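# Move one bottle from cabinet to bench upright

## Task

Take a single bottle out of the cabinet and set it upright on the bench, leaving the remaining two bottles inside the cabinet.

## Robot and tools

Robot: two six-joint arms, left_arm and right_arm, each on its own carriage (left_rail, right_rail) sharing one floor track. left_rail is always the one toward +y. Each arm base sits at x = 0, y = its carriage position_m, z = 0.04 m, facing +x. left_arm has rigid fingers; right_arm's fingers can fold, so grip with the outer quarter of the pads (near the tips) for a predictable squeeze; deeper grips may pull the part in, hold loosely or slip.

Scene frame (metres): fixed to the table, table top z = 0, +z up, +x the direction the arms face, +y to their left. The track runs along y at x = 0, y = 0 at its middle; the table starts at x = 0.17. Reported gripper positions can be off by a few centimetres, more at long reach. end_effector_position is the point between the pads when closed; fingertips extend about 33 mm past it (9 mm when fully open). Gripper +z is along the fingers, y is the closing direction.

execute_actions: actions is a list holding one action (or empty, which returns all camera images and full state). An action may contain rows, steps (1 to 450 control steps at 1/30 s, default 15, at least one per row), until, and device commands. rows is up to 15 rows, each applied for one step. Each row is one flat list of 18 numbers, all in [-1, 1]: left_arm's six joint values (shoulder pan, shoulder lift, elbow, wrist 1, wrist 2, wrist 3), then left gripper position, force_limit, speed, then the same nine for right_arm. The joint values are offsets, scaled so 1.0 = 2.222 rad, measured from the Joint targets as they stood when the call began (not from the previous row). Repeating an offset in a later call moves further. Sending 0 for all six joints re-commands an arm at its current targets. Joint ranges: pan, lift, wrist 1-3 ±6.283 rad; elbow ±3.142. Asking more than 0.010 rad beyond a range is refused. After the rows end, arms keep heading to the last row's targets, so give long moves enough steps, and continue a cut-short move in the next call. cameras selects images by name.

Gripper numbers are commands, not offsets: position +1 = 140 mm open, about -0.8 pads touch, -1 closes until blocked. force_limit -1 to +1 (roughly 14 N to 58 N at slow close); speed -1 to +1 (about 30 to 250 mm/s); faster closes grip harder. Both start at +1. To leave a gripper unchanged, resend its last three numbers. After closing, confirm object_status 2 (0 moving, 1 blocked while opening, 2 blocked while closing, 3 reached target or pads met). position_measured is in counts: 3 open, 230 pads meeting.

until: reads only rail fields, e.g. {"left_rail": {"position_status": ["!=", "moving"]}}, or {"all": {"status": "ended"}} / {"any": {"status": "ended"}}. Numbers need a comparison.

Rails: command with {"left_rail": {"position_m": ...}}, optionally speed_m_s (0.01 to 1) and acceleration_factor (0.1 to 1); or {"stop": true}. Ranges: left_rail -0.8 to 1.5 m, right_rail -1.5 to 0.8 m. These are absolute track positions. Keep the carriages 0.78 m or more apart. Drive, then wait with until on position_status before moving the arm to a scene point. position_status words: moving, done, contact_stop, time_out, stopped, stopped_with_arm, stopped_for_other_arm, stopped_for_other_carriage; position_answer taken/not_taken tells whether the goal was accepted.

move: target is one 18-number row or a list of up to 15 rows, all offsets from the same Joint targets, same layout and scale as above. speed (rad/s, 0.01 to 3.14, default 0.5) caps the fastest joint; blend (rad) rounds corners in a list. stop_force (3 to 120 N) ends an arm's path on contact; use a low speed with it; zero (default true) re-zeroes before the move. blocking=false returns early (not with stop_force). The result adds a move: line: done, off_target, moving, held, fault, and limits=held if a check withheld steps. Moves do not avoid obstacles or the other arm.

wait: seconds 0 to 10, holds commands. stop: brakes a running move. zoom_image: camera plus region [x0, y0, x1, y1] in pixels, at most 504 square. zero_wrist_force: arm name. finished_scene: scene number; final.

Result lines: Joint positions and Joint velocities per arm (rail m first, then six joints in rad), Joint targets (what each joint is commanded to), Joint torques, Motor temperatures, Wrist force/torque in gripper axes, end effector pose and velocities, Tool commands, object_status, rail status. Messages like joint sent to its limit or joint command not followed mean a limit or the clearance check altered the command.

Avoid: anything falling off the table (including onto the track or metal strip) fails the task; dropping or releasing moving parts, hard hits or pushes. Contact forces near 150 N or joint torque at the limits (138 N m base joints, 25.7 N m wrists) stop the arm for 10 s. Keep arms from touching each other. Don't leave an arm stretched or straining: motors at 85 °C brake the arm. Cameras: cam_high, cam_low, cam_front, cam_side, cam_left_wrist, cam_right_wrist.

Each tool is called after "Request:" in YAML: its name, and indented under it one key for each argument.

## Session

Request:
execute_actions:
  actions: []

Scene clock: 0.00 s.
left_arm: end_effector_position=(+0.3456, +1.0158, +0.5800) position_measured=3 object_status=3 end_effector_quat_wxyz=(+0.000, +0.000, +1.000, +0.000) | right_arm: end_effector_position=(+0.3456, -1.0508, +0.5800) position_measured=3 object_status=3 end_effector_quat_wxyz=(+0.000, +0.000, +1.000, +0.000)
Joint positions: left_arm=[0.989 -0.316 -1.725 0.971 -0.816 -1.571 -0.316] | right_arm=[-1.078 -0.316 -1.725 0.971 -0.816 -1.571 -0.316]
Joint velocities: within noise
Joint torques (N m): no reading
Motor temperatures (°C): left_arm=[34 30 35 39 38 36] | right_arm=[32 30 36 40 37 46]
Wrist force (N): no reading
Wrist torque (N m): no reading
Wrist force, peak (N): no reading
Joint targets: left_arm=[0.989 -0.316 -1.725 0.971 -0.816 -1.571 -0.316] | right_arm=[-1.078 -0.316 -1.725 0.971 -0.816 -1.571 -0.316]
Tool commands: left_gripper/position=+1.0 left_gripper/force_limit=+1.0 left_gripper/speed=+1.0 right_gripper/position=+1.0 right_gripper/force_limit=+1.0 right_gripper/speed=+1.0
left_rail: position_m=0.989 position_status=done
right_rail: position_m=-1.078 position_status=done

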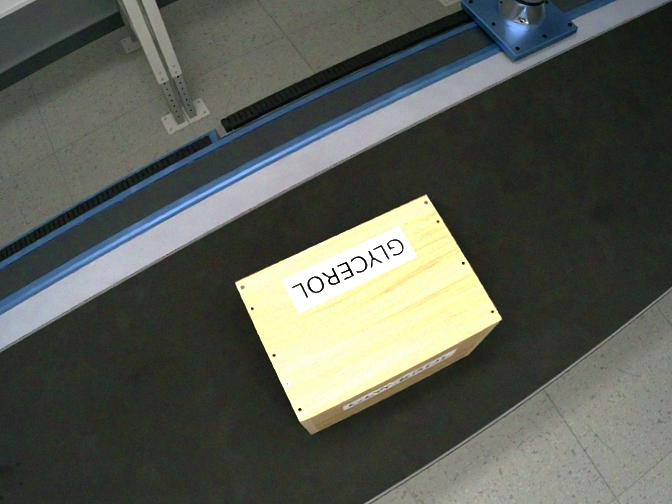

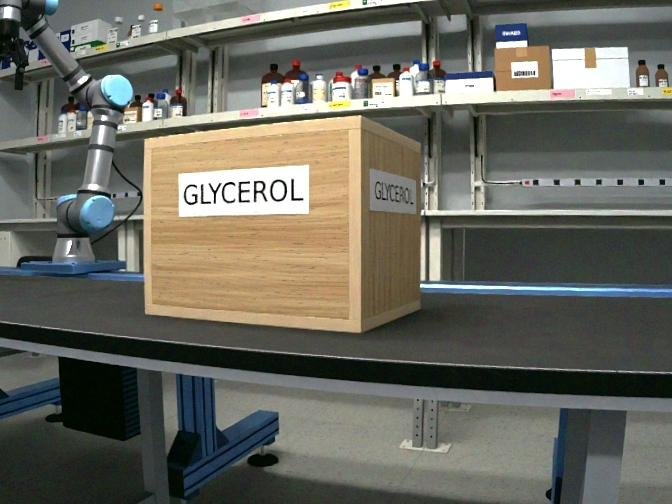

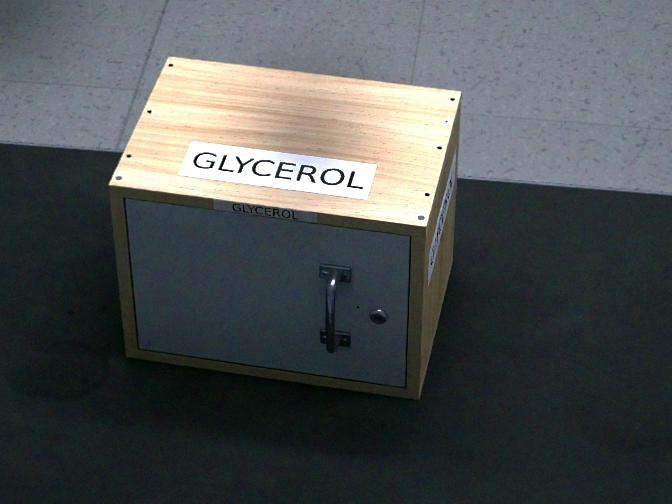

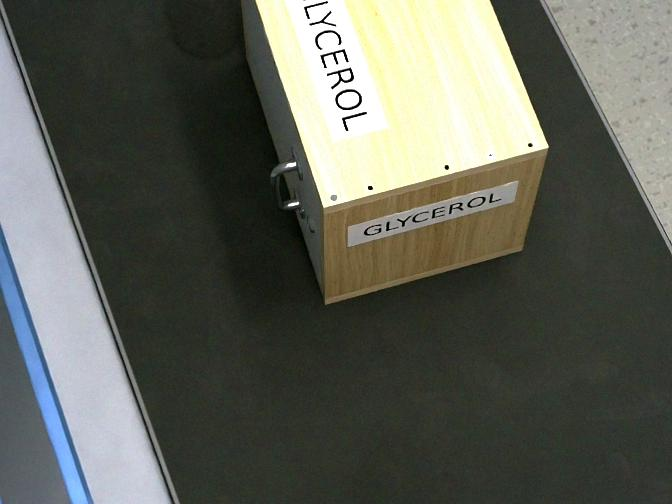

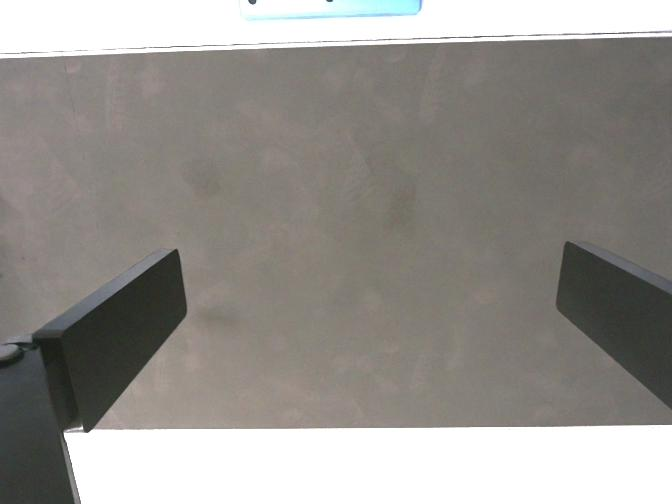

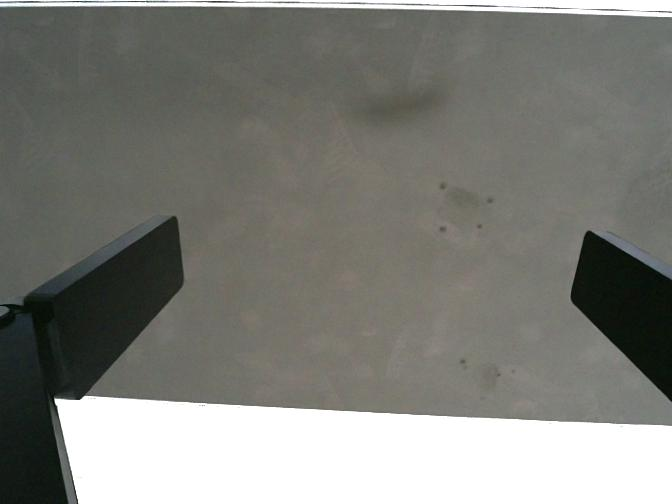

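Request:
zoom_image:
  camera: "cam_front"
  region: [280, 230, 440, 370]

Request:
zoom_image:
  camera: "cam_front"
  region: [100, 180, 440, 410]

Request:
zoom_image:
  camera: "cam_side"
  region: [220, 100, 380, 320]

Scaled by 3.150.

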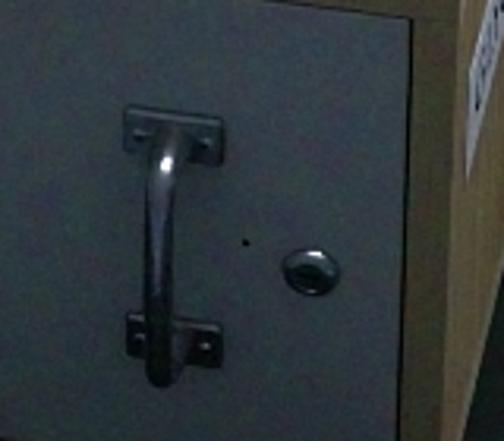

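Scaled by 1.482.

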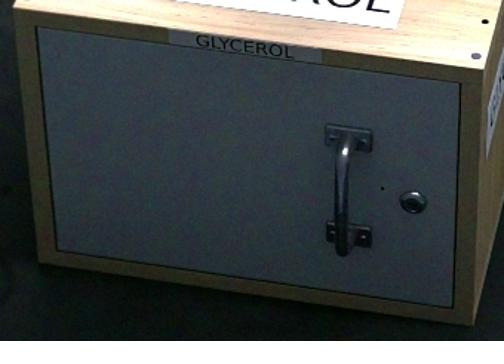

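Scaled by 2.291.

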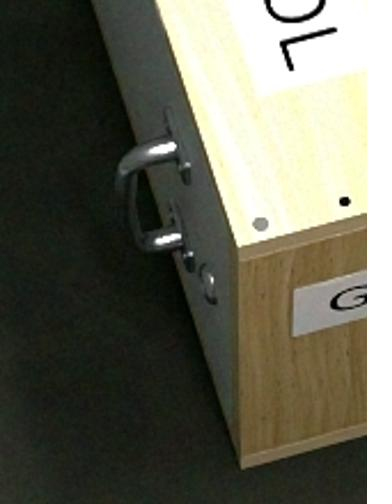

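Request:
zoom_image:
  camera: "cam_front"
  region: [95, 330, 155, 375]

Request:
zoom_image:
  camera: "cam_front"
  region: [390, 365, 450, 410]

Request:
zoom_image:
  camera: "cam_front"
  region: [395, 205, 455, 250]

Request:
zoom_image:
  camera: "cam_front"
  region: [95, 165, 155, 210]

Request:
zoom_image:
  camera: "cam_front"
  region: [305, 255, 365, 300]

Request:
zoom_image:
  camera: "cam_front"
  region: [305, 315, 365, 360]

Request:
zoom_image:
  camera: "cam_side"
  region: [260, 150, 340, 220]

Request:
zoom_image:
  camera: "cam_side"
  region: [300, 260, 360, 320]

Request:
zoom_image:
  camera: "cam_side"
  region: [500, 220, 560, 280]

Scaled by 8.400.

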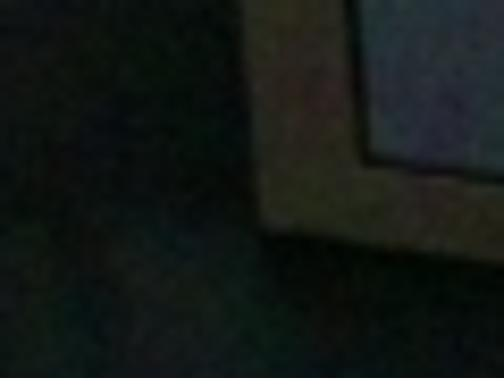

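Scaled by 8.400.

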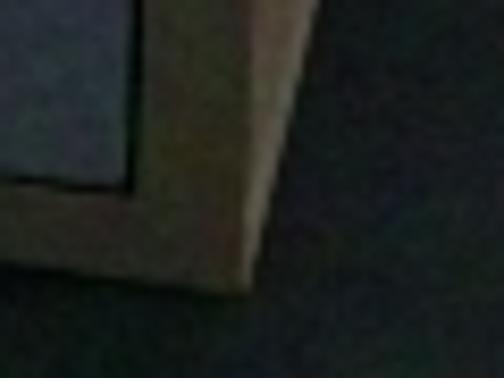

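Scaled by 8.400.

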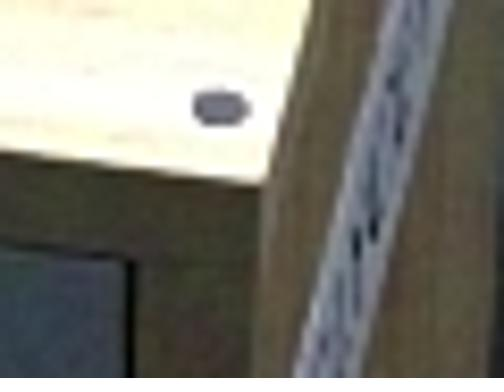

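Scaled by 8.400.

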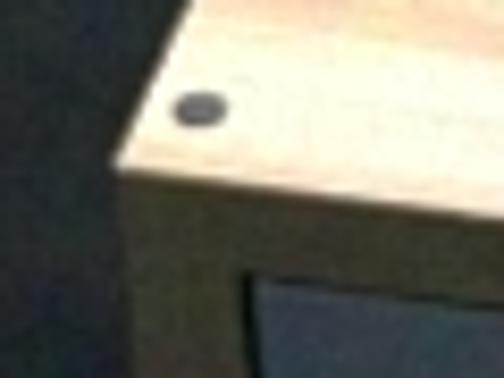

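Scaled by 8.400.

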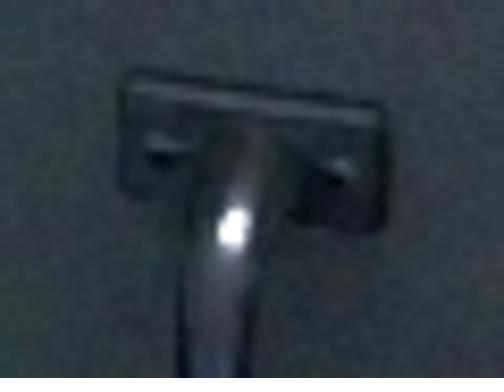

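Scaled by 8.400.

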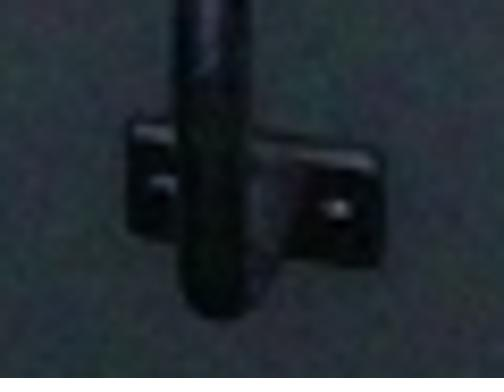

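Scaled by 6.300.

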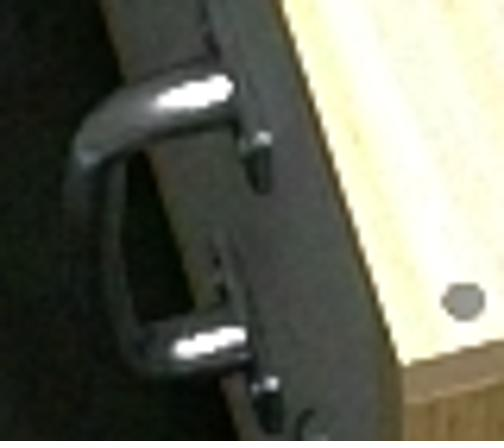

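Scaled by 8.400.

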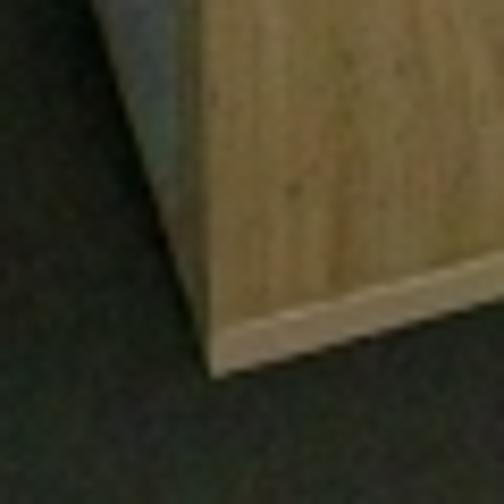

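Scaled by 8.400.

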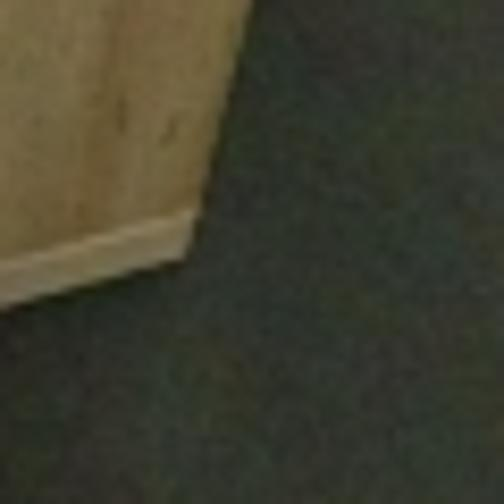

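Request:
execute_actions:
  actions:
    - {"right_rail": {"position_m": -1.35, "speed_m_s": 0.5, "acceleration_factor": 0.5}, "steps": 150, "until": {"right_rail": {"position_status": ["!=", "moving"]}}}

Request:
execute_actions:
  actions:
    - {"left_rail": {"position_m": -0.4, "speed_m_s": 0.5, "acceleration_factor": 0.5}, "steps": 300, "until": {"left_rail": {"position_status": ["!=", "moving"]}}}

Scene clock: 7.40 s.
left_arm: end_effector_position=(+0.3456, +1.0158, +0.5800) position_measured=3 object_status=3 end_effector_quat_wxyz=(+0.000, +0.000, +1.000, +0.000) | right_arm: end_effector_position=(+0.3456, -1.3227, +0.5800) position_measured=3 object_status=3 end_effector_quat_wxyz=(+0.000, +0.000, +1.000, +0.000)
Joint positions: left_arm=[0.989 -0.316 -1.725 0.971 -0.816 -1.571 -0.316] | right_arm=[-1.35 -0.316 -1.725 0.971 -0.816 -1.571 -0.316]
Joint torques (N m): left_arm=[-0.33 -13.39 -19.94 -3.21 -0.26 0.17] | right_arm=[0.94 -12.57 -18.83 -2.78 0.03 0.07]
Wrist force (N): left_arm=[-0.2 -0.7 0.1] | right_arm=[0.2 -0.1 0.0]
Wrist torque (N m): left_arm=[-0.14 0.06 0.00] | right_arm=[-0.02 -0.05 0.00]
Wrist force, peak (N): left_arm=[0.1 -0.8 0.2] | right_arm=[0.2 1.7 0.0]
Joint targets: left_arm=[0.989 -0.316 -1.725 0.971 -0.816 -1.571 -0.316] | right_arm=[-1.350 -0.316 -1.725 0.971 -0.816 -1.571 -0.316]
Tool commands: left_gripper/position=+1.0 left_gripper/force_limit=+1.0 left_gripper/speed=+1.0 right_gripper/position=+1.0 right_gripper/force_limit=+1.0 right_gripper/speed=+1.0
left_rail: position_m=0.989 position_status=done
right_rail: position_m=-1.350 speed_m_s=0.50 position_status=done

Scene clock: 11.23 s.
left_arm: end_effector_position=(+0.3456, -0.3727, +0.5800) position_measured=3 object_status=3 end_effector_quat_wxyz=(+0.000, +0.000, +1.000, +0.000) | right_arm: end_effector_position=(+0.3456, -1.3228, +0.5800) position_measured=3 object_status=3 end_effector_quat_wxyz=(+0.000, +0.000, +1.000, +0.000)
Joint positions: left_arm=[-0.4 -0.316 -1.725 0.971 -0.816 -1.571 -0.316] | right_arm=[-1.35 -0.316 -1.725 0.971 -0.816 -1.571 -0.316]
Joint torques (N m): left_arm=[-0.82 -13 -20.27 -3.27 -0.25 0.32] | right_arm=[0.96 -12.5 -18.62 -2.87 0.16 0.06]
Wrist force (N): left_arm=[-0.1 -0.3 -0.1] | right_arm=[-0.1 0.3 0.0]
Wrist torque (N m): left_arm=[-0.06 0.03 0.00] | right_arm=[0.08 0.01 0.00]
Wrist force, peak (N): left_arm=[0.0 -2.0 -0.1] | right_arm=[0.4 0.0 0.3]
Joint targets: left_arm=[-0.400 -0.316 -1.725 0.971 -0.816 -1.571 -0.316] | right_arm=[-1.350 -0.316 -1.725 0.971 -0.816 -1.571 -0.316]
Tool commands: left_gripper/position=+1.0 left_gripper/force_limit=+1.0 left_gripper/speed=+1.0 right_gripper/position=+1.0 right_gripper/force_limit=+1.0 right_gripper/speed=+1.0
left_rail: position_m=-0.400 speed_m_s=0.50 position_status=done
right_rail: position_m=-1.350 speed_m_s=0.50 position_status=done

Request:
move:
  target: [-0.2111, -0.0658, -0.855, -0.352, 0.5732, 0.0853, 1, 1, 1, 0, 0, 0, 0, 0, 0, 1, 1, 1]
  speed: 0.7
  cameras: ["cam_low", "cam_high"]

Scene clock: 15.27 s.
left_arm: end_effector_position=(-0.0932, +0.3020, +0.8571) position_measured=3 object_status=3 end_effector_quat_wxyz=(+0.754, -0.515, +0.309, -0.266) | right_arm: end_effector_position=(+0.3456, -1.3228, +0.5800) position_measured=3 object_status=3 end_effector_quat_wxyz=(+0.000, +0.000, +1.000, +0.000)
Joint positions: left_arm=[-0.4 -0.785 -1.871 -0.929 -1.598 -0.297 -0.126] | right_arm=[-1.35 -0.316 -1.725 0.971 -0.816 -1.571 -0.316]
Joint torques (N m): left_arm=[-10.44 28.38 13.45 0.23 -0.41 1.78] | right_arm=[1.22 -12.87 -18.58 -2.96 0.23 -0.11]
Wrist force (N): left_arm=[0.1 0.3 1.6] | right_arm=[0.1 -0.1 0.2]
Wrist torque (N m): left_arm=[-0.13 -0.07 -0.09] | right_arm=[-0.02 -0.02 0.00]
Wrist force, peak (N): left_arm=[-1.0 3.5 1.1] | right_arm=[-0.1 -0.3 0.4]
Joint targets: left_arm=[-0.400 -0.785 -1.871 -0.929 -1.598 -0.297 -0.126] | right_arm=[-1.350 -0.316 -1.725 0.971 -0.816 -1.571 -0.316]
left_rail: position_m=-0.400 speed_m_s=0.50 position_status=done
right_rail: position_m=-1.350 speed_m_s=0.50 position_status=done
move: done
Images, in order (width x height): cam_high 672x504, cam_low 672x504.

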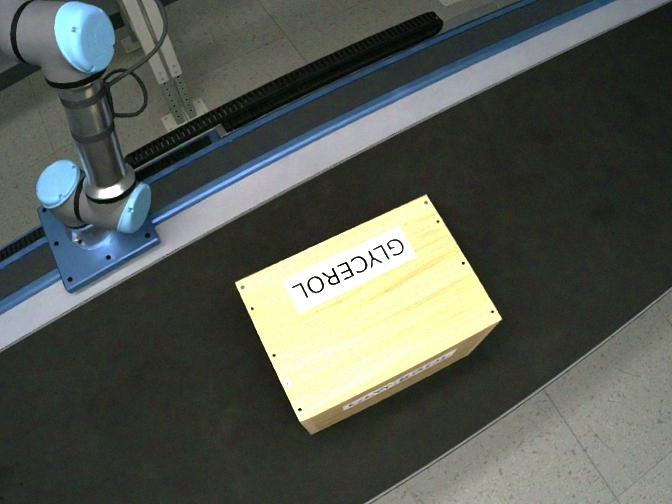

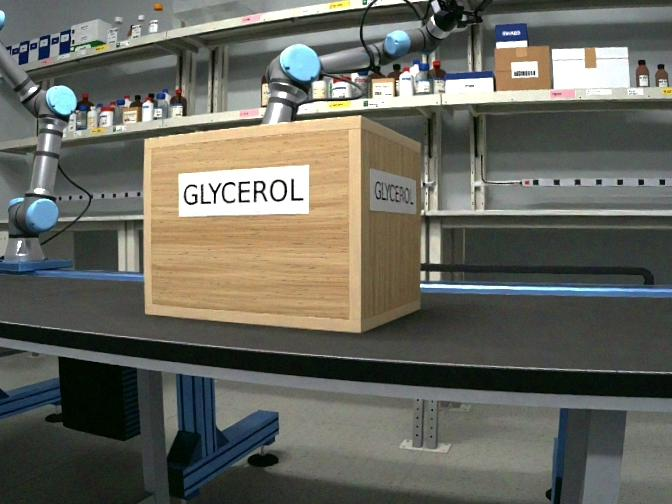

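Request:
move:
  target: [-0.1407, -0.0439, -0.5698, -0.2347, 0.382, 0.0567, 1, 1, 1, 0, 0, 0, 0, 0, 0, 1, 1, 1]
  speed: 0.5
  cameras: ["cam_low", "cam_high", "cam_left_wrist", "cam_front", "cam_side"]

Scene clock: 18.70 s.
left_arm: end_effector_position=(+0.2606, -0.0349, +0.1599) position_measured=3 object_status=3 end_effector_quat_wxyz=(+0.028, +0.707, -0.027, +0.707) | right_arm: end_effector_position=(+0.3456, -1.3228, +0.5800) position_measured=3 object_status=3 end_effector_quat_wxyz=(+0.000, +0.000, +1.000, +0.000)
Joint positions: left_arm=[-0.4 -1.098 -1.969 -2.195 -2.12 0.551 -0.001] | right_arm=[-1.35 -0.316 -1.725 0.971 -0.816 -1.571 -0.316]
Joint torques (N m): left_arm=[-10.29 17.92 -0.21 -3.94 1.88 2.01] | right_arm=[1.06 -12.93 -18.33 -2.96 0.19 -0.06]
Wrist force (N): left_arm=[-1.6 -0.4 -0.4] | right_arm=[0.0 0.0 0.2]
Wrist torque (N m): left_arm=[-0.46 0.64 0.32] | right_arm=[0.00 0.00 0.01]
Wrist force, peak (N): left_arm=[0.8 -2.7 1.7] | right_arm=[0.2 0.5 0.1]
Joint targets: left_arm=[-0.400 -1.098 -1.969 -2.195 -2.120 0.552 0.000] | right_arm=[-1.350 -0.316 -1.725 0.971 -0.816 -1.571 -0.316]
left_rail: position_m=-0.400 speed_m_s=0.50 position_status=done
right_rail: position_m=-1.350 speed_m_s=0.50 position_status=done
move: done
camera_calibration:
cam_left_wrist: T_world_to_cam=[[-0.0654852, -0.997781, -0.0120257, -0.00667583], [-0.290243, 0.0305766, -0.956464, 0.242959], [0.95471, -0.0591438, -0.291601, -0.0605823], [0, 0, 0, 1]] pos_world=[0.127918, -0.0176729, 0.214635]
Images, in order (width x height): cam_high 672x504, cam_low 672x504, cam_front 672x504, cam_side 672x504, cam_left_wrist 672x504.

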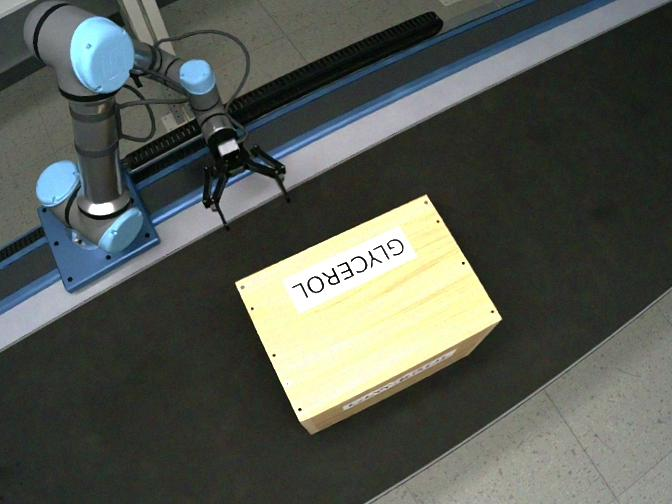

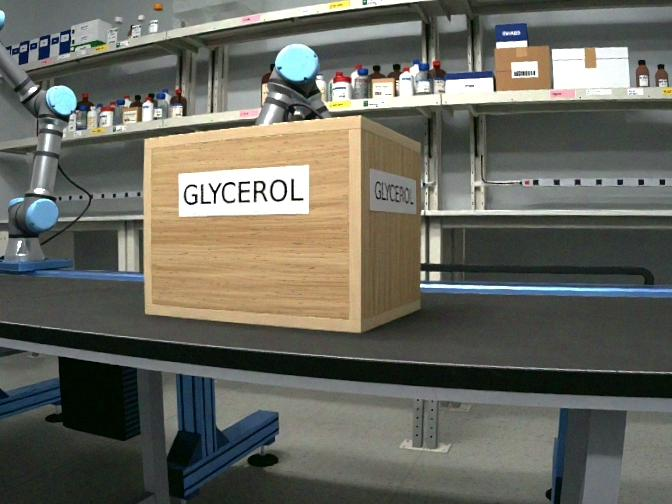

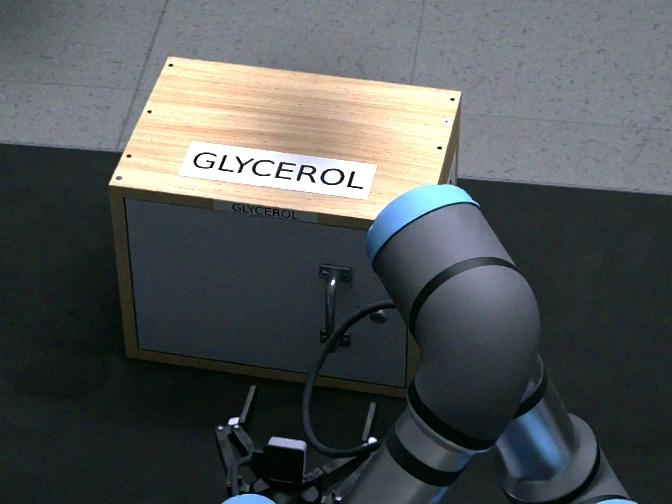

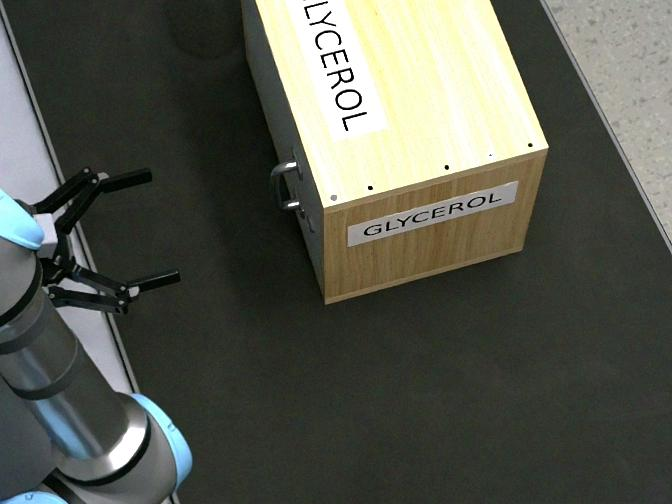

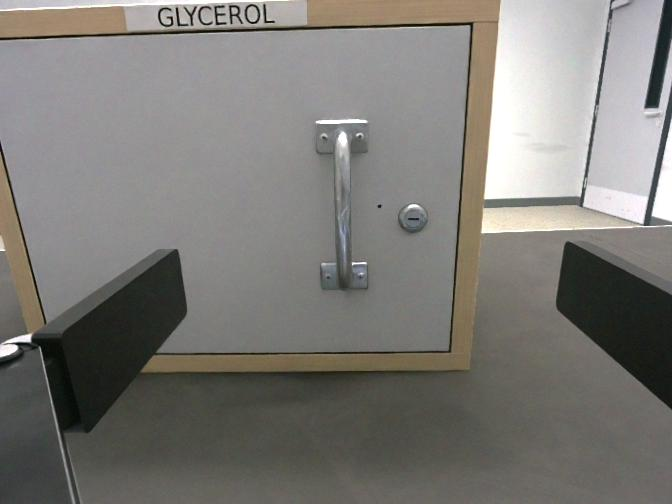

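Request:
move:
  target: [-0.10567, -0.01332, 0.0023, 0.01107, -0.10567, 0, -0.05, -1, 0, 0, 0, 0, 0, 0, 0, 1, 1, 1]
  speed: 0.2
  cameras: ["cam_left_wrist", "cam_side"]

Scene clock: 21.63 s.
left_arm: end_effector_position=(+0.3517, -0.0311, +0.1499) position_measured=135 object_status=3 end_effector_quat_wxyz=(+0.028, +0.707, -0.027, +0.707) | right_arm: end_effector_position=(+0.3456, -1.3228, +0.5800) position_measured=3 object_status=3 end_effector_quat_wxyz=(+0.000, +0.000, +1.000, +0.000)
Joint positions: left_arm=[-0.4 -1.332 -1.999 -2.19 -2.095 0.317 0] | right_arm=[-1.35 -0.316 -1.725 0.971 -0.816 -1.571 -0.316]
Joint torques (N m): left_arm=[-11.19 19.89 17.1 1.63 -2.37 1.72] | right_arm=[0.91 -12.46 -17.63 -2.97 0.18 -0.22]
Wrist force (N): left_arm=[-1.6 -0.4 -0.5] | right_arm=[0.1 0.0 0.2]
Wrist torque (N m): left_arm=[-0.44 0.58 0.32] | right_arm=[0.00 -0.03 0.00]
Wrist force, peak (N): left_arm=[-1.9 -0.7 -0.6] | right_arm=[0.4 0.3 0.1]
Joint targets: left_arm=[-0.400 -1.332 -1.999 -2.190 -2.095 0.317 0.000] | right_arm=[-1.350 -0.316 -1.725 0.971 -0.816 -1.571 -0.316]
left_rail: position_m=-0.400 speed_m_s=0.50 position_status=done
right_rail: position_m=-1.350 speed_m_s=0.50 position_status=done
move: done
camera_calibration:
cam_left_wrist: T_world_to_cam=[[-0.0658067, -0.997764, -0.0117166, 0.00306897], [-0.290243, 0.0303744, -0.956471, 0.259715], [0.954688, -0.0595415, -0.291592, -0.150244], [0, 0, 0, 1]] pos_world=[0.219018, -0.0137723, 0.204636]
Images, in order (width x height): cam_side 672x504, cam_left_wrist 672x504.

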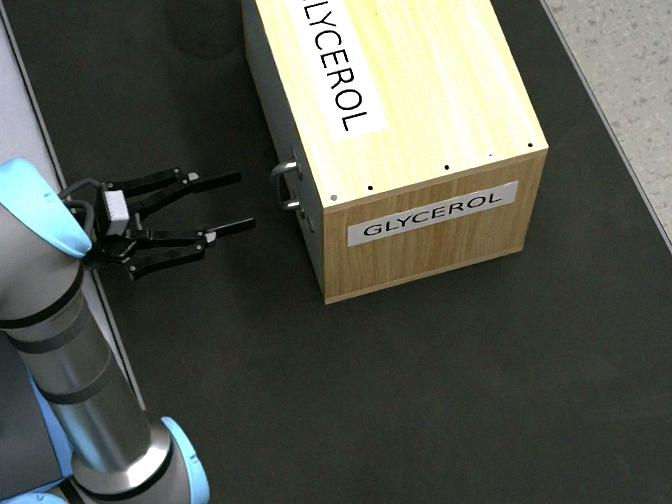

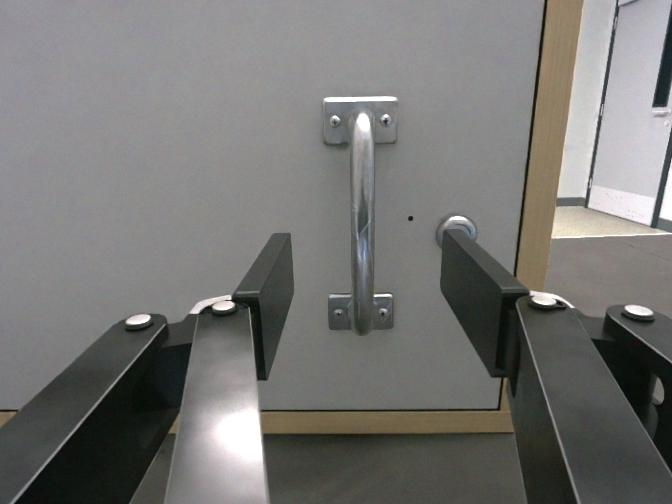

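Request:
move:
  target: [-0.05873, -0.00315, 0.00585, -0.00275, -0.05873, 0, -0.05, -1, 0, 0, 0, 0, 0, 0, 0, 1, 1, 1]
  speed: 0.08
  stop_force: 15
  cameras: ["cam_left_wrist", "cam_side"]

Scene clock: 24.90 s.
left_arm: end_effector_position=(+0.4021, -0.0352, +0.1498) position_measured=135 object_status=3 end_effector_quat_wxyz=(+0.028, +0.707, -0.027, +0.707) | right_arm: end_effector_position=(+0.3456, -1.3228, +0.5800) position_measured=3 object_status=3 end_effector_quat_wxyz=(+0.000, +0.000, +1.000, +0.000)
Joint positions: left_arm=[-0.4 -1.463 -2.006 -2.177 -2.101 0.186 0] | right_arm=[-1.35 -0.316 -1.725 0.971 -0.816 -1.571 -0.316]
Joint torques (N m): left_arm=[-9.6 19.71 17.3 -3.13 -2.16 1.72] | right_arm=[1.16 -13.05 -17.98 -3 0.23 -0.34]
Wrist force (N): left_arm=[-1.3 -0.5 -0.6] | right_arm=[-0.1 0.0 0.1]
Wrist torque (N m): left_arm=[-0.46 0.53 0.33] | right_arm=[0.00 0.02 0.00]
Wrist force, peak (N): left_arm=[-2.0 -0.7 -0.4] | right_arm=[0.4 -0.1 -0.2]
Joint targets: left_arm=[-0.400 -1.463 -2.006 -2.177 -2.101 0.186 0.000] | right_arm=[-1.350 -0.316 -1.725 0.971 -0.816 -1.571 -0.316]
left_rail: position_m=-0.400 speed_m_s=0.50 position_status=done
right_rail: position_m=-1.350 speed_m_s=0.50 position_status=done
move: done
camera_calibration:
cam_left_wrist: T_world_to_cam=[[-0.0657824, -0.997766, -0.0116193, 0.00236692], [-0.290276, 0.0302762, -0.956464, 0.274375], [0.954679, -0.0595456, -0.29162, -0.198619], [0, 0, 0, 1]] pos_world=[0.269418, -0.0177723, 0.204536]
Images, in order (width x height): cam_side 672x504, cam_left_wrist 672x504.

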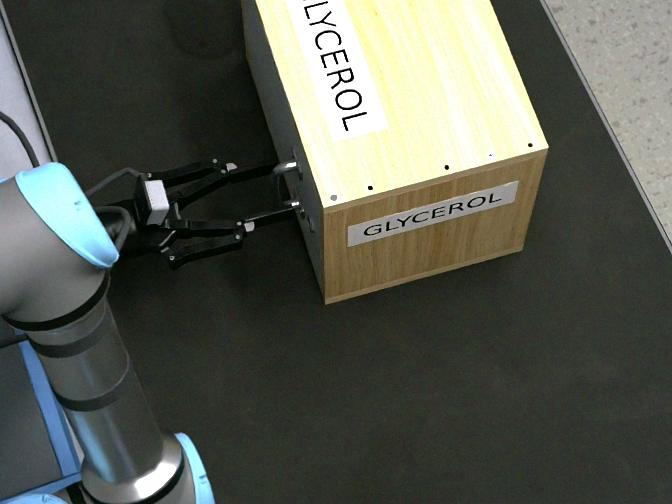

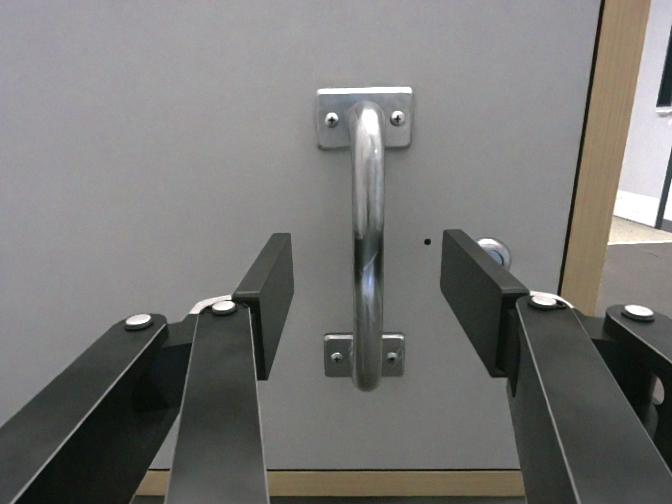

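Request:
execute_actions:
  actions:
    - {"rows": [[0,0,0,0,0,0,-1,0,-1,0,0,0,0,0,0,1,1,1]], "steps": 100}
  cameras: ["cam_left_wrist", "cam_side"]

Scene clock: 28.83 s.
left_arm: end_effector_position=(+0.4021, -0.0352, +0.1498) position_measured=214 object_status=2 end_effector_quat_wxyz=(+0.028, +0.707, -0.027, +0.707) | right_arm: end_effector_position=(+0.3456, -1.3228, +0.5800) position_measured=3 object_status=3 end_effector_quat_wxyz=(+0.000, +0.000, +1.000, +0.000)
Joint positions: left_arm=[-0.4 -1.463 -2.006 -2.177 -2.101 0.186 0] | right_arm=[-1.35 -0.316 -1.725 0.971 -0.816 -1.571 -0.316]
Joint torques (N m): left_arm=[-9.81 21.66 -1.2 -2.73 3.32 0.85] | right_arm=[0.75 -13.01 -17.65 -3.05 0.26 -0.36]
Wrist force (N): left_arm=[-1.3 -6.0 -5.3] | right_arm=[0.1 0.1 0.0]
Wrist torque (N m): left_arm=[-0.41 0.53 0.60] | right_arm=[0.03 -0.02 0.00]
Wrist force, peak (N): left_arm=[-1.1 -6.4 -5.8] | right_arm=[0.3 0.2 -0.4]
Joint targets: left_arm=[-0.400 -1.463 -2.006 -2.177 -2.101 0.186 0.000] | right_arm=[-1.350 -0.316 -1.725 0.971 -0.816 -1.571 -0.316]
left_rail: position_m=-0.400 speed_m_s=0.50 position_status=done
right_rail: position_m=-1.350 speed_m_s=0.50 position_status=done
camera_calibration:
cam_left_wrist: T_world_to_cam=[[-0.0657824, -0.997766, -0.0116193, 0.00236692], [-0.290276, 0.0302762, -0.956464, 0.274375], [0.954679, -0.0595456, -0.29162, -0.198619], [0, 0, 0, 1]] pos_world=[0.269418, -0.0177723, 0.204536]
Images, in order (width x height): cam_side 672x504, cam_left_wrist 672x504.

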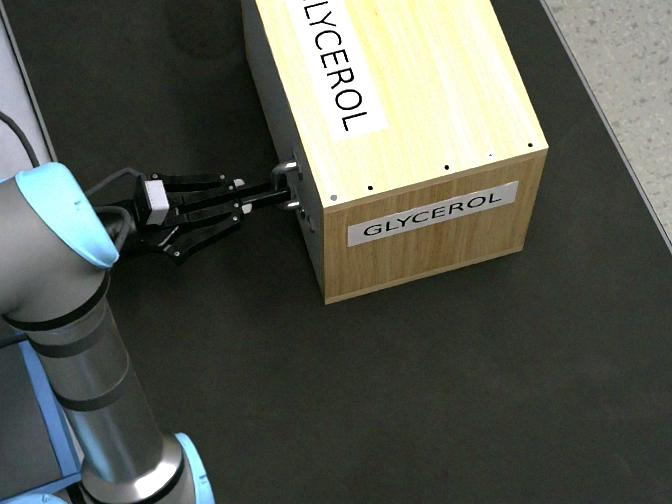

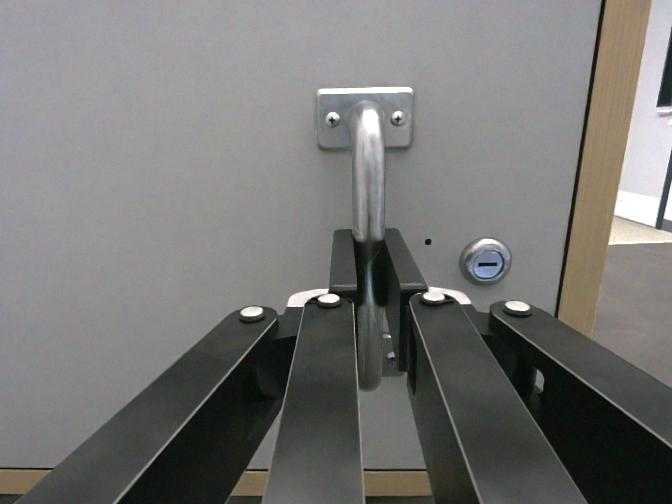

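Request:
move:
  target: [0.0392, -0.0234, 0.04496, -0.02151, 0.07849, 0, -1, 0, -1, 0, 0, 0, 0, 0, 0, 1, 1, 1]
  speed: 0.08
  stop_force: 35
  cameras: ["cam_left_wrist", "cam_side", "cam_front"]

Scene clock: 32.90 s.
left_arm: end_effector_position=(+0.3577, -0.0205, +0.1499) position_measured=214 object_status=2 end_effector_quat_wxyz=(+0.059, +0.705, -0.058, +0.705) | right_arm: end_effector_position=(+0.3456, -1.3228, +0.5800) position_measured=3 object_status=3 end_effector_quat_wxyz=(+0.000, +0.000, +1.000, +0.000)
Joint positions: left_arm=[-0.4 -1.376 -2.058 -2.077 -2.149 0.361 0] | right_arm=[-1.35 -0.316 -1.725 0.971 -0.816 -1.571 -0.316]
Joint torques (N m): left_arm=[8.79 24.9 14.03 -5.43 5.51 -0.63] | right_arm=[1.11 -13.1 -16.91 -2.96 0.3 -0.4]
Wrist force (N): left_arm=[-7.0 -13.9 6.3] | right_arm=[0.2 0.2 -0.1]
Wrist torque (N m): left_arm=[-0.53 0.67 0.54] | right_arm=[0.03 -0.05 0.00]
Wrist force, peak (N): left_arm=[-7.3 -15.2 6.4] | right_arm=[0.3 -0.3 -0.4]
Joint targets: left_arm=[-0.400 -1.376 -2.058 -2.077 -2.149 0.361 0.000] | right_arm=[-1.350 -0.316 -1.725 0.971 -0.816 -1.571 -0.316]
left_rail: position_m=-0.400 speed_m_s=0.50 position_status=done
right_rail: position_m=-1.350 speed_m_s=0.50 position_status=done
move: done
camera_calibration:
cam_left_wrist: T_world_to_cam=[[-0.1525, -0.988234, -0.0117501, 0.0452949], [-0.286398, 0.0555685, -0.956498, 0.260282], [0.945896, -0.142501, -0.291502, -0.153878], [0, 0, 0, 1]] pos_world=[0.227004, 0.00837077, 0.204635]
Images, in order (width x height): cam_front 672x504, cam_side 672x504, cam_left_wrist 672x504.

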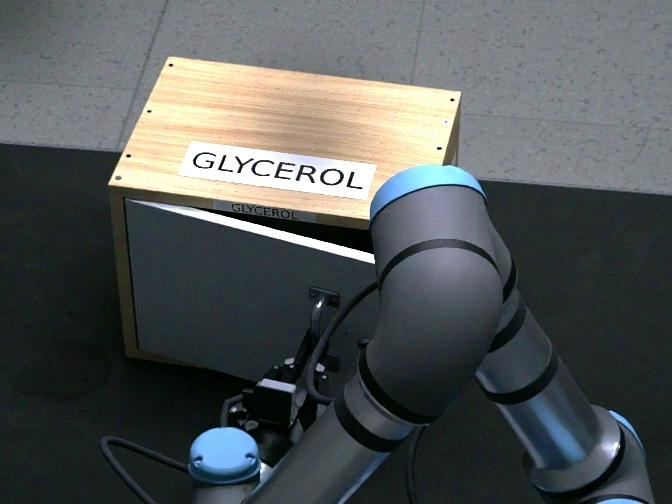

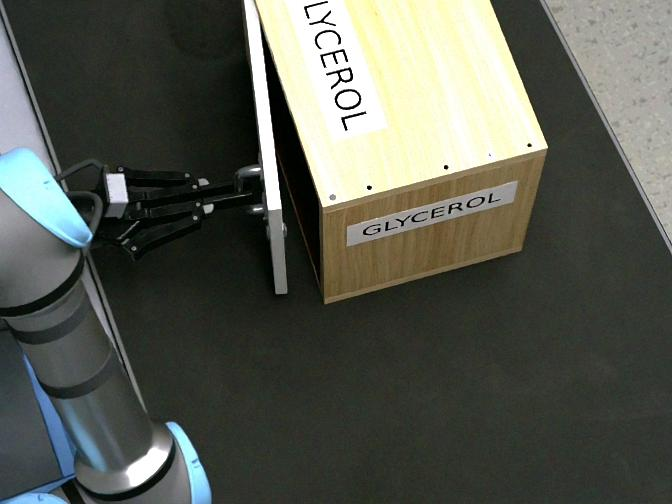

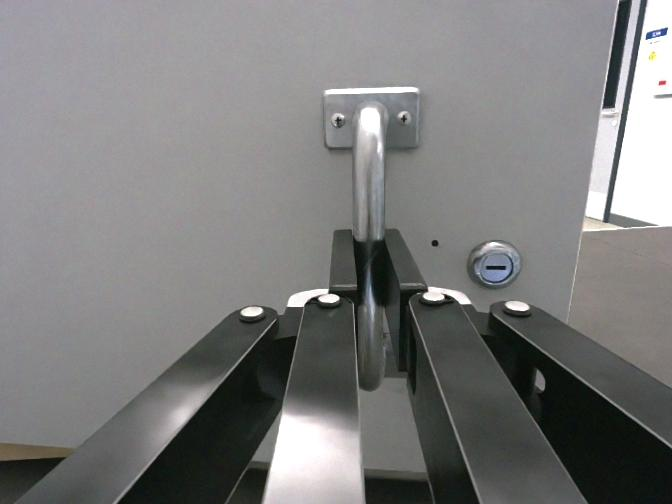

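Request:
move:
  target: [0.02394, -0.03434, 0.0667, -0.0324, 0.06323, 0, -1, 0, -1, 0, 0, 0, 0, 0, 0, 1, 1, 1]
  speed: 0.1
  stop_force: 40
  cameras: ["cam_left_wrist", "cam_side", "cam_front"]

Scene clock: 35.87 s.
left_arm: end_effector_position=(+0.3165, +0.0046, +0.1499) position_measured=214 object_status=2 end_effector_quat_wxyz=(+0.090, +0.701, -0.089, +0.702) | right_arm: end_effector_position=(+0.3456, -1.3228, +0.5800) position_measured=3 object_status=3 end_effector_quat_wxyz=(+0.000, +0.000, +1.000, +0.000)
Joint positions: left_arm=[-0.4 -1.323 -2.134 -1.929 -2.221 0.501 0] | right_arm=[-1.35 -0.316 -1.725 0.971 -0.816 -1.571 -0.316]
Joint torques (N m): left_arm=[11.51 28.72 17.27 -5.72 5.39 -1.14] | right_arm=[1.38 -13.01 -17.34 -3.12 0.31 -0.46]
Wrist force (N): left_arm=[-7.8 -12.9 7.4] | right_arm=[0.2 0.2 0.1]
Wrist torque (N m): left_arm=[-0.53 0.71 0.58] | right_arm=[0.04 -0.04 0.00]
Wrist force, peak (N): left_arm=[-7.3 -14.4 6.5] | right_arm=[0.2 0.4 -0.2]
Joint targets: left_arm=[-0.400 -1.323 -2.134 -1.929 -2.221 0.501 0.000] | right_arm=[-1.350 -0.316 -1.725 0.971 -0.816 -1.571 -0.316]
left_rail: position_m=-0.400 speed_m_s=0.50 position_status=done
right_rail: position_m=-1.350 speed_m_s=0.50 position_status=done
move: done
camera_calibration:
cam_left_wrist: T_world_to_cam=[[-0.238106, -0.971169, -0.0116787, 0.0908029], [-0.280384, 0.0802456, -0.956528, 0.245116], [0.929887, -0.224481, -0.291407, -0.105987], [0, 0, 0, 1]] pos_world=[0.188904, 0.0447234, 0.204635]
Images, in order (width x height): cam_front 672x504, cam_side 672x504, cam_left_wrist 672x504.

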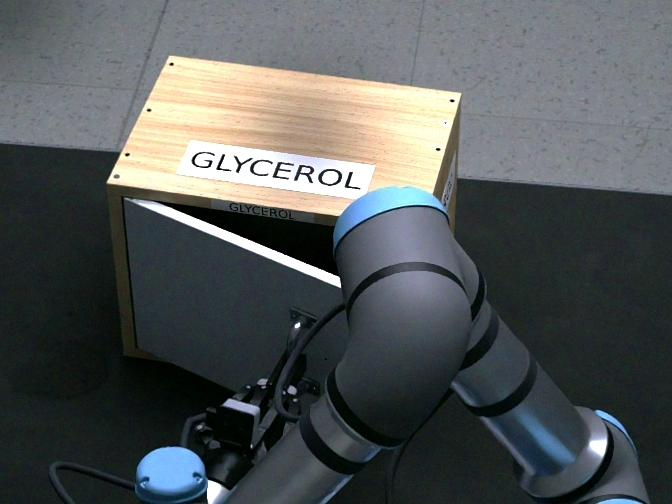

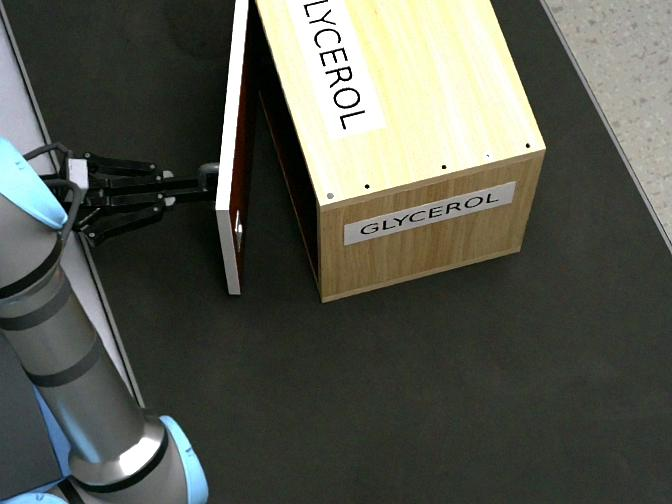

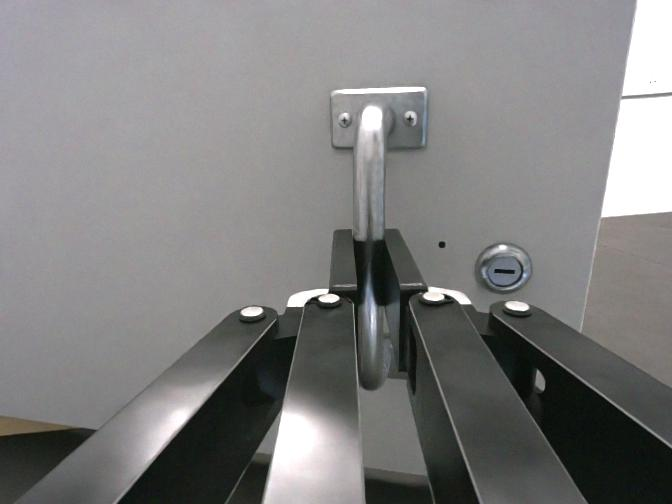

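Request:
move:
  target: [0.01022, -0.04415, 0.08686, -0.04271, 0.04946, 0, -1, 0, -1, 0, 0, 0, 0, 0, 0, 1, 1, 1]
  speed: 0.12
  stop_force: 40
  cameras: ["cam_left_wrist", "cam_side", "cam_front"]

Scene clock: 38.73 s.
left_arm: end_effector_position=(+0.2808, +0.0392, +0.1499) position_measured=214 object_status=2 end_effector_quat_wxyz=(+0.120, +0.697, -0.119, +0.697) | right_arm: end_effector_position=(+0.3456, -1.3228, +0.5800) position_measured=3 object_status=3 end_effector_quat_wxyz=(+0.000, +0.000, +1.000, +0.000)
Joint positions: left_arm=[-0.4 -1.3 -2.232 -1.736 -2.316 0.611 0] | right_arm=[-1.35 -0.316 -1.725 0.971 -0.816 -1.571 -0.316]
Joint torques (N m): left_arm=[12.36 34.76 23.26 -4.27 -0.22 -1.18] | right_arm=[1.44 -12.85 -17.03 -3.19 0.43 -0.45]
Wrist force (N): left_arm=[-5.2 5.3 1.4] | right_arm=[0.1 0.1 -0.4]
Wrist torque (N m): left_arm=[-0.83 0.61 0.57] | right_arm=[0.03 -0.02 0.00]
Wrist force, peak (N): left_arm=[-8.1 -13.0 7.5] | right_arm=[-0.1 0.1 0.5]
Joint targets: left_arm=[-0.400 -1.300 -2.232 -1.736 -2.316 0.611 0.000] | right_arm=[-1.350 -0.316 -1.725 0.971 -0.816 -1.571 -0.316]
left_rail: position_m=-0.400 speed_m_s=0.50 position_status=done
right_rail: position_m=-1.350 speed_m_s=0.50 position_status=done
move: done
camera_calibration:
cam_left_wrist: T_world_to_cam=[[-0.32175, -0.946752, -0.011756, 0.138467], [-0.27221, 0.104387, -0.956559, 0.229117], [0.906851, -0.304573, -0.291302, -0.0554634], [0, 0, 0, 1]] pos_world=[0.157217, 0.0902838, 0.204635]
Images, in order (width x height): cam_front 672x504, cam_side 672x504, cam_left_wrist 672x504.

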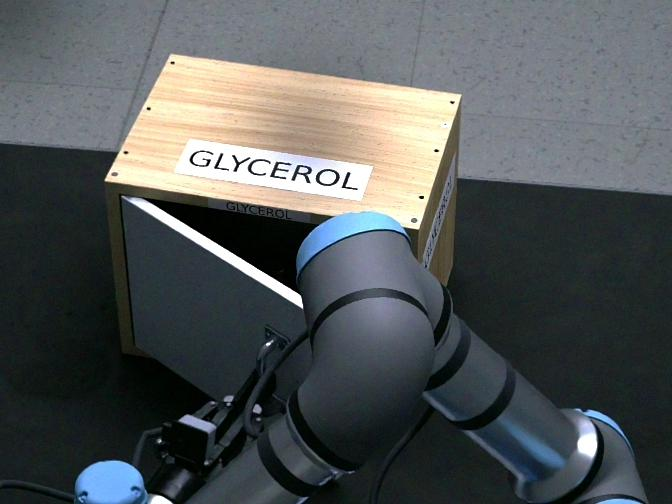

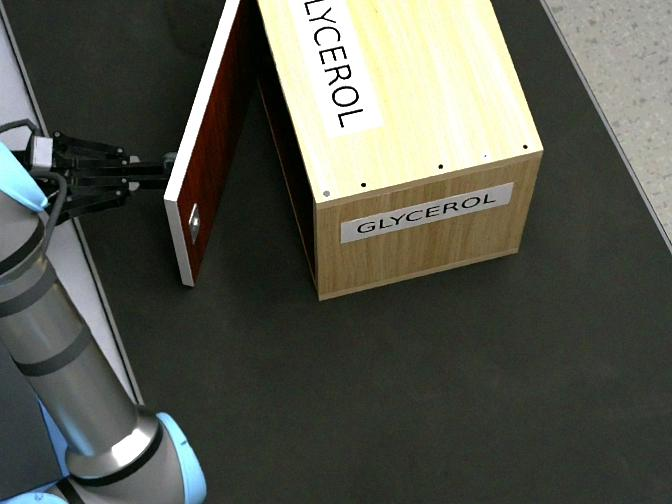

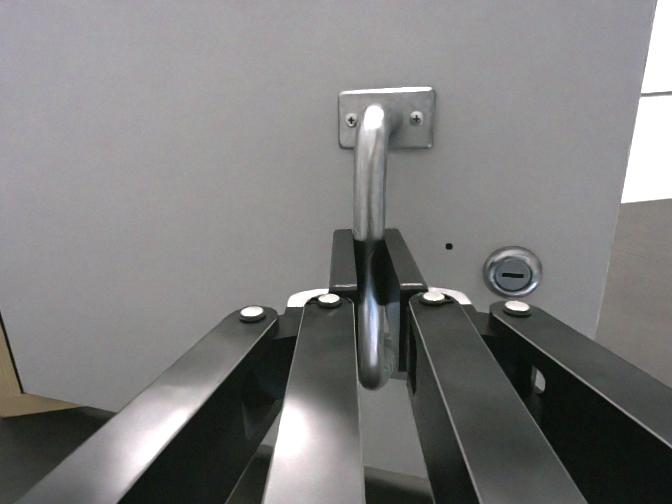

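Request:
zoom_image:
  camera: "cam_front"
  region: [200, 190, 340, 310]

Scaled by 3.600.

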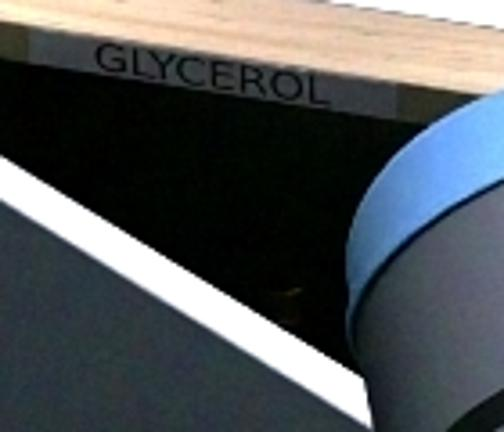

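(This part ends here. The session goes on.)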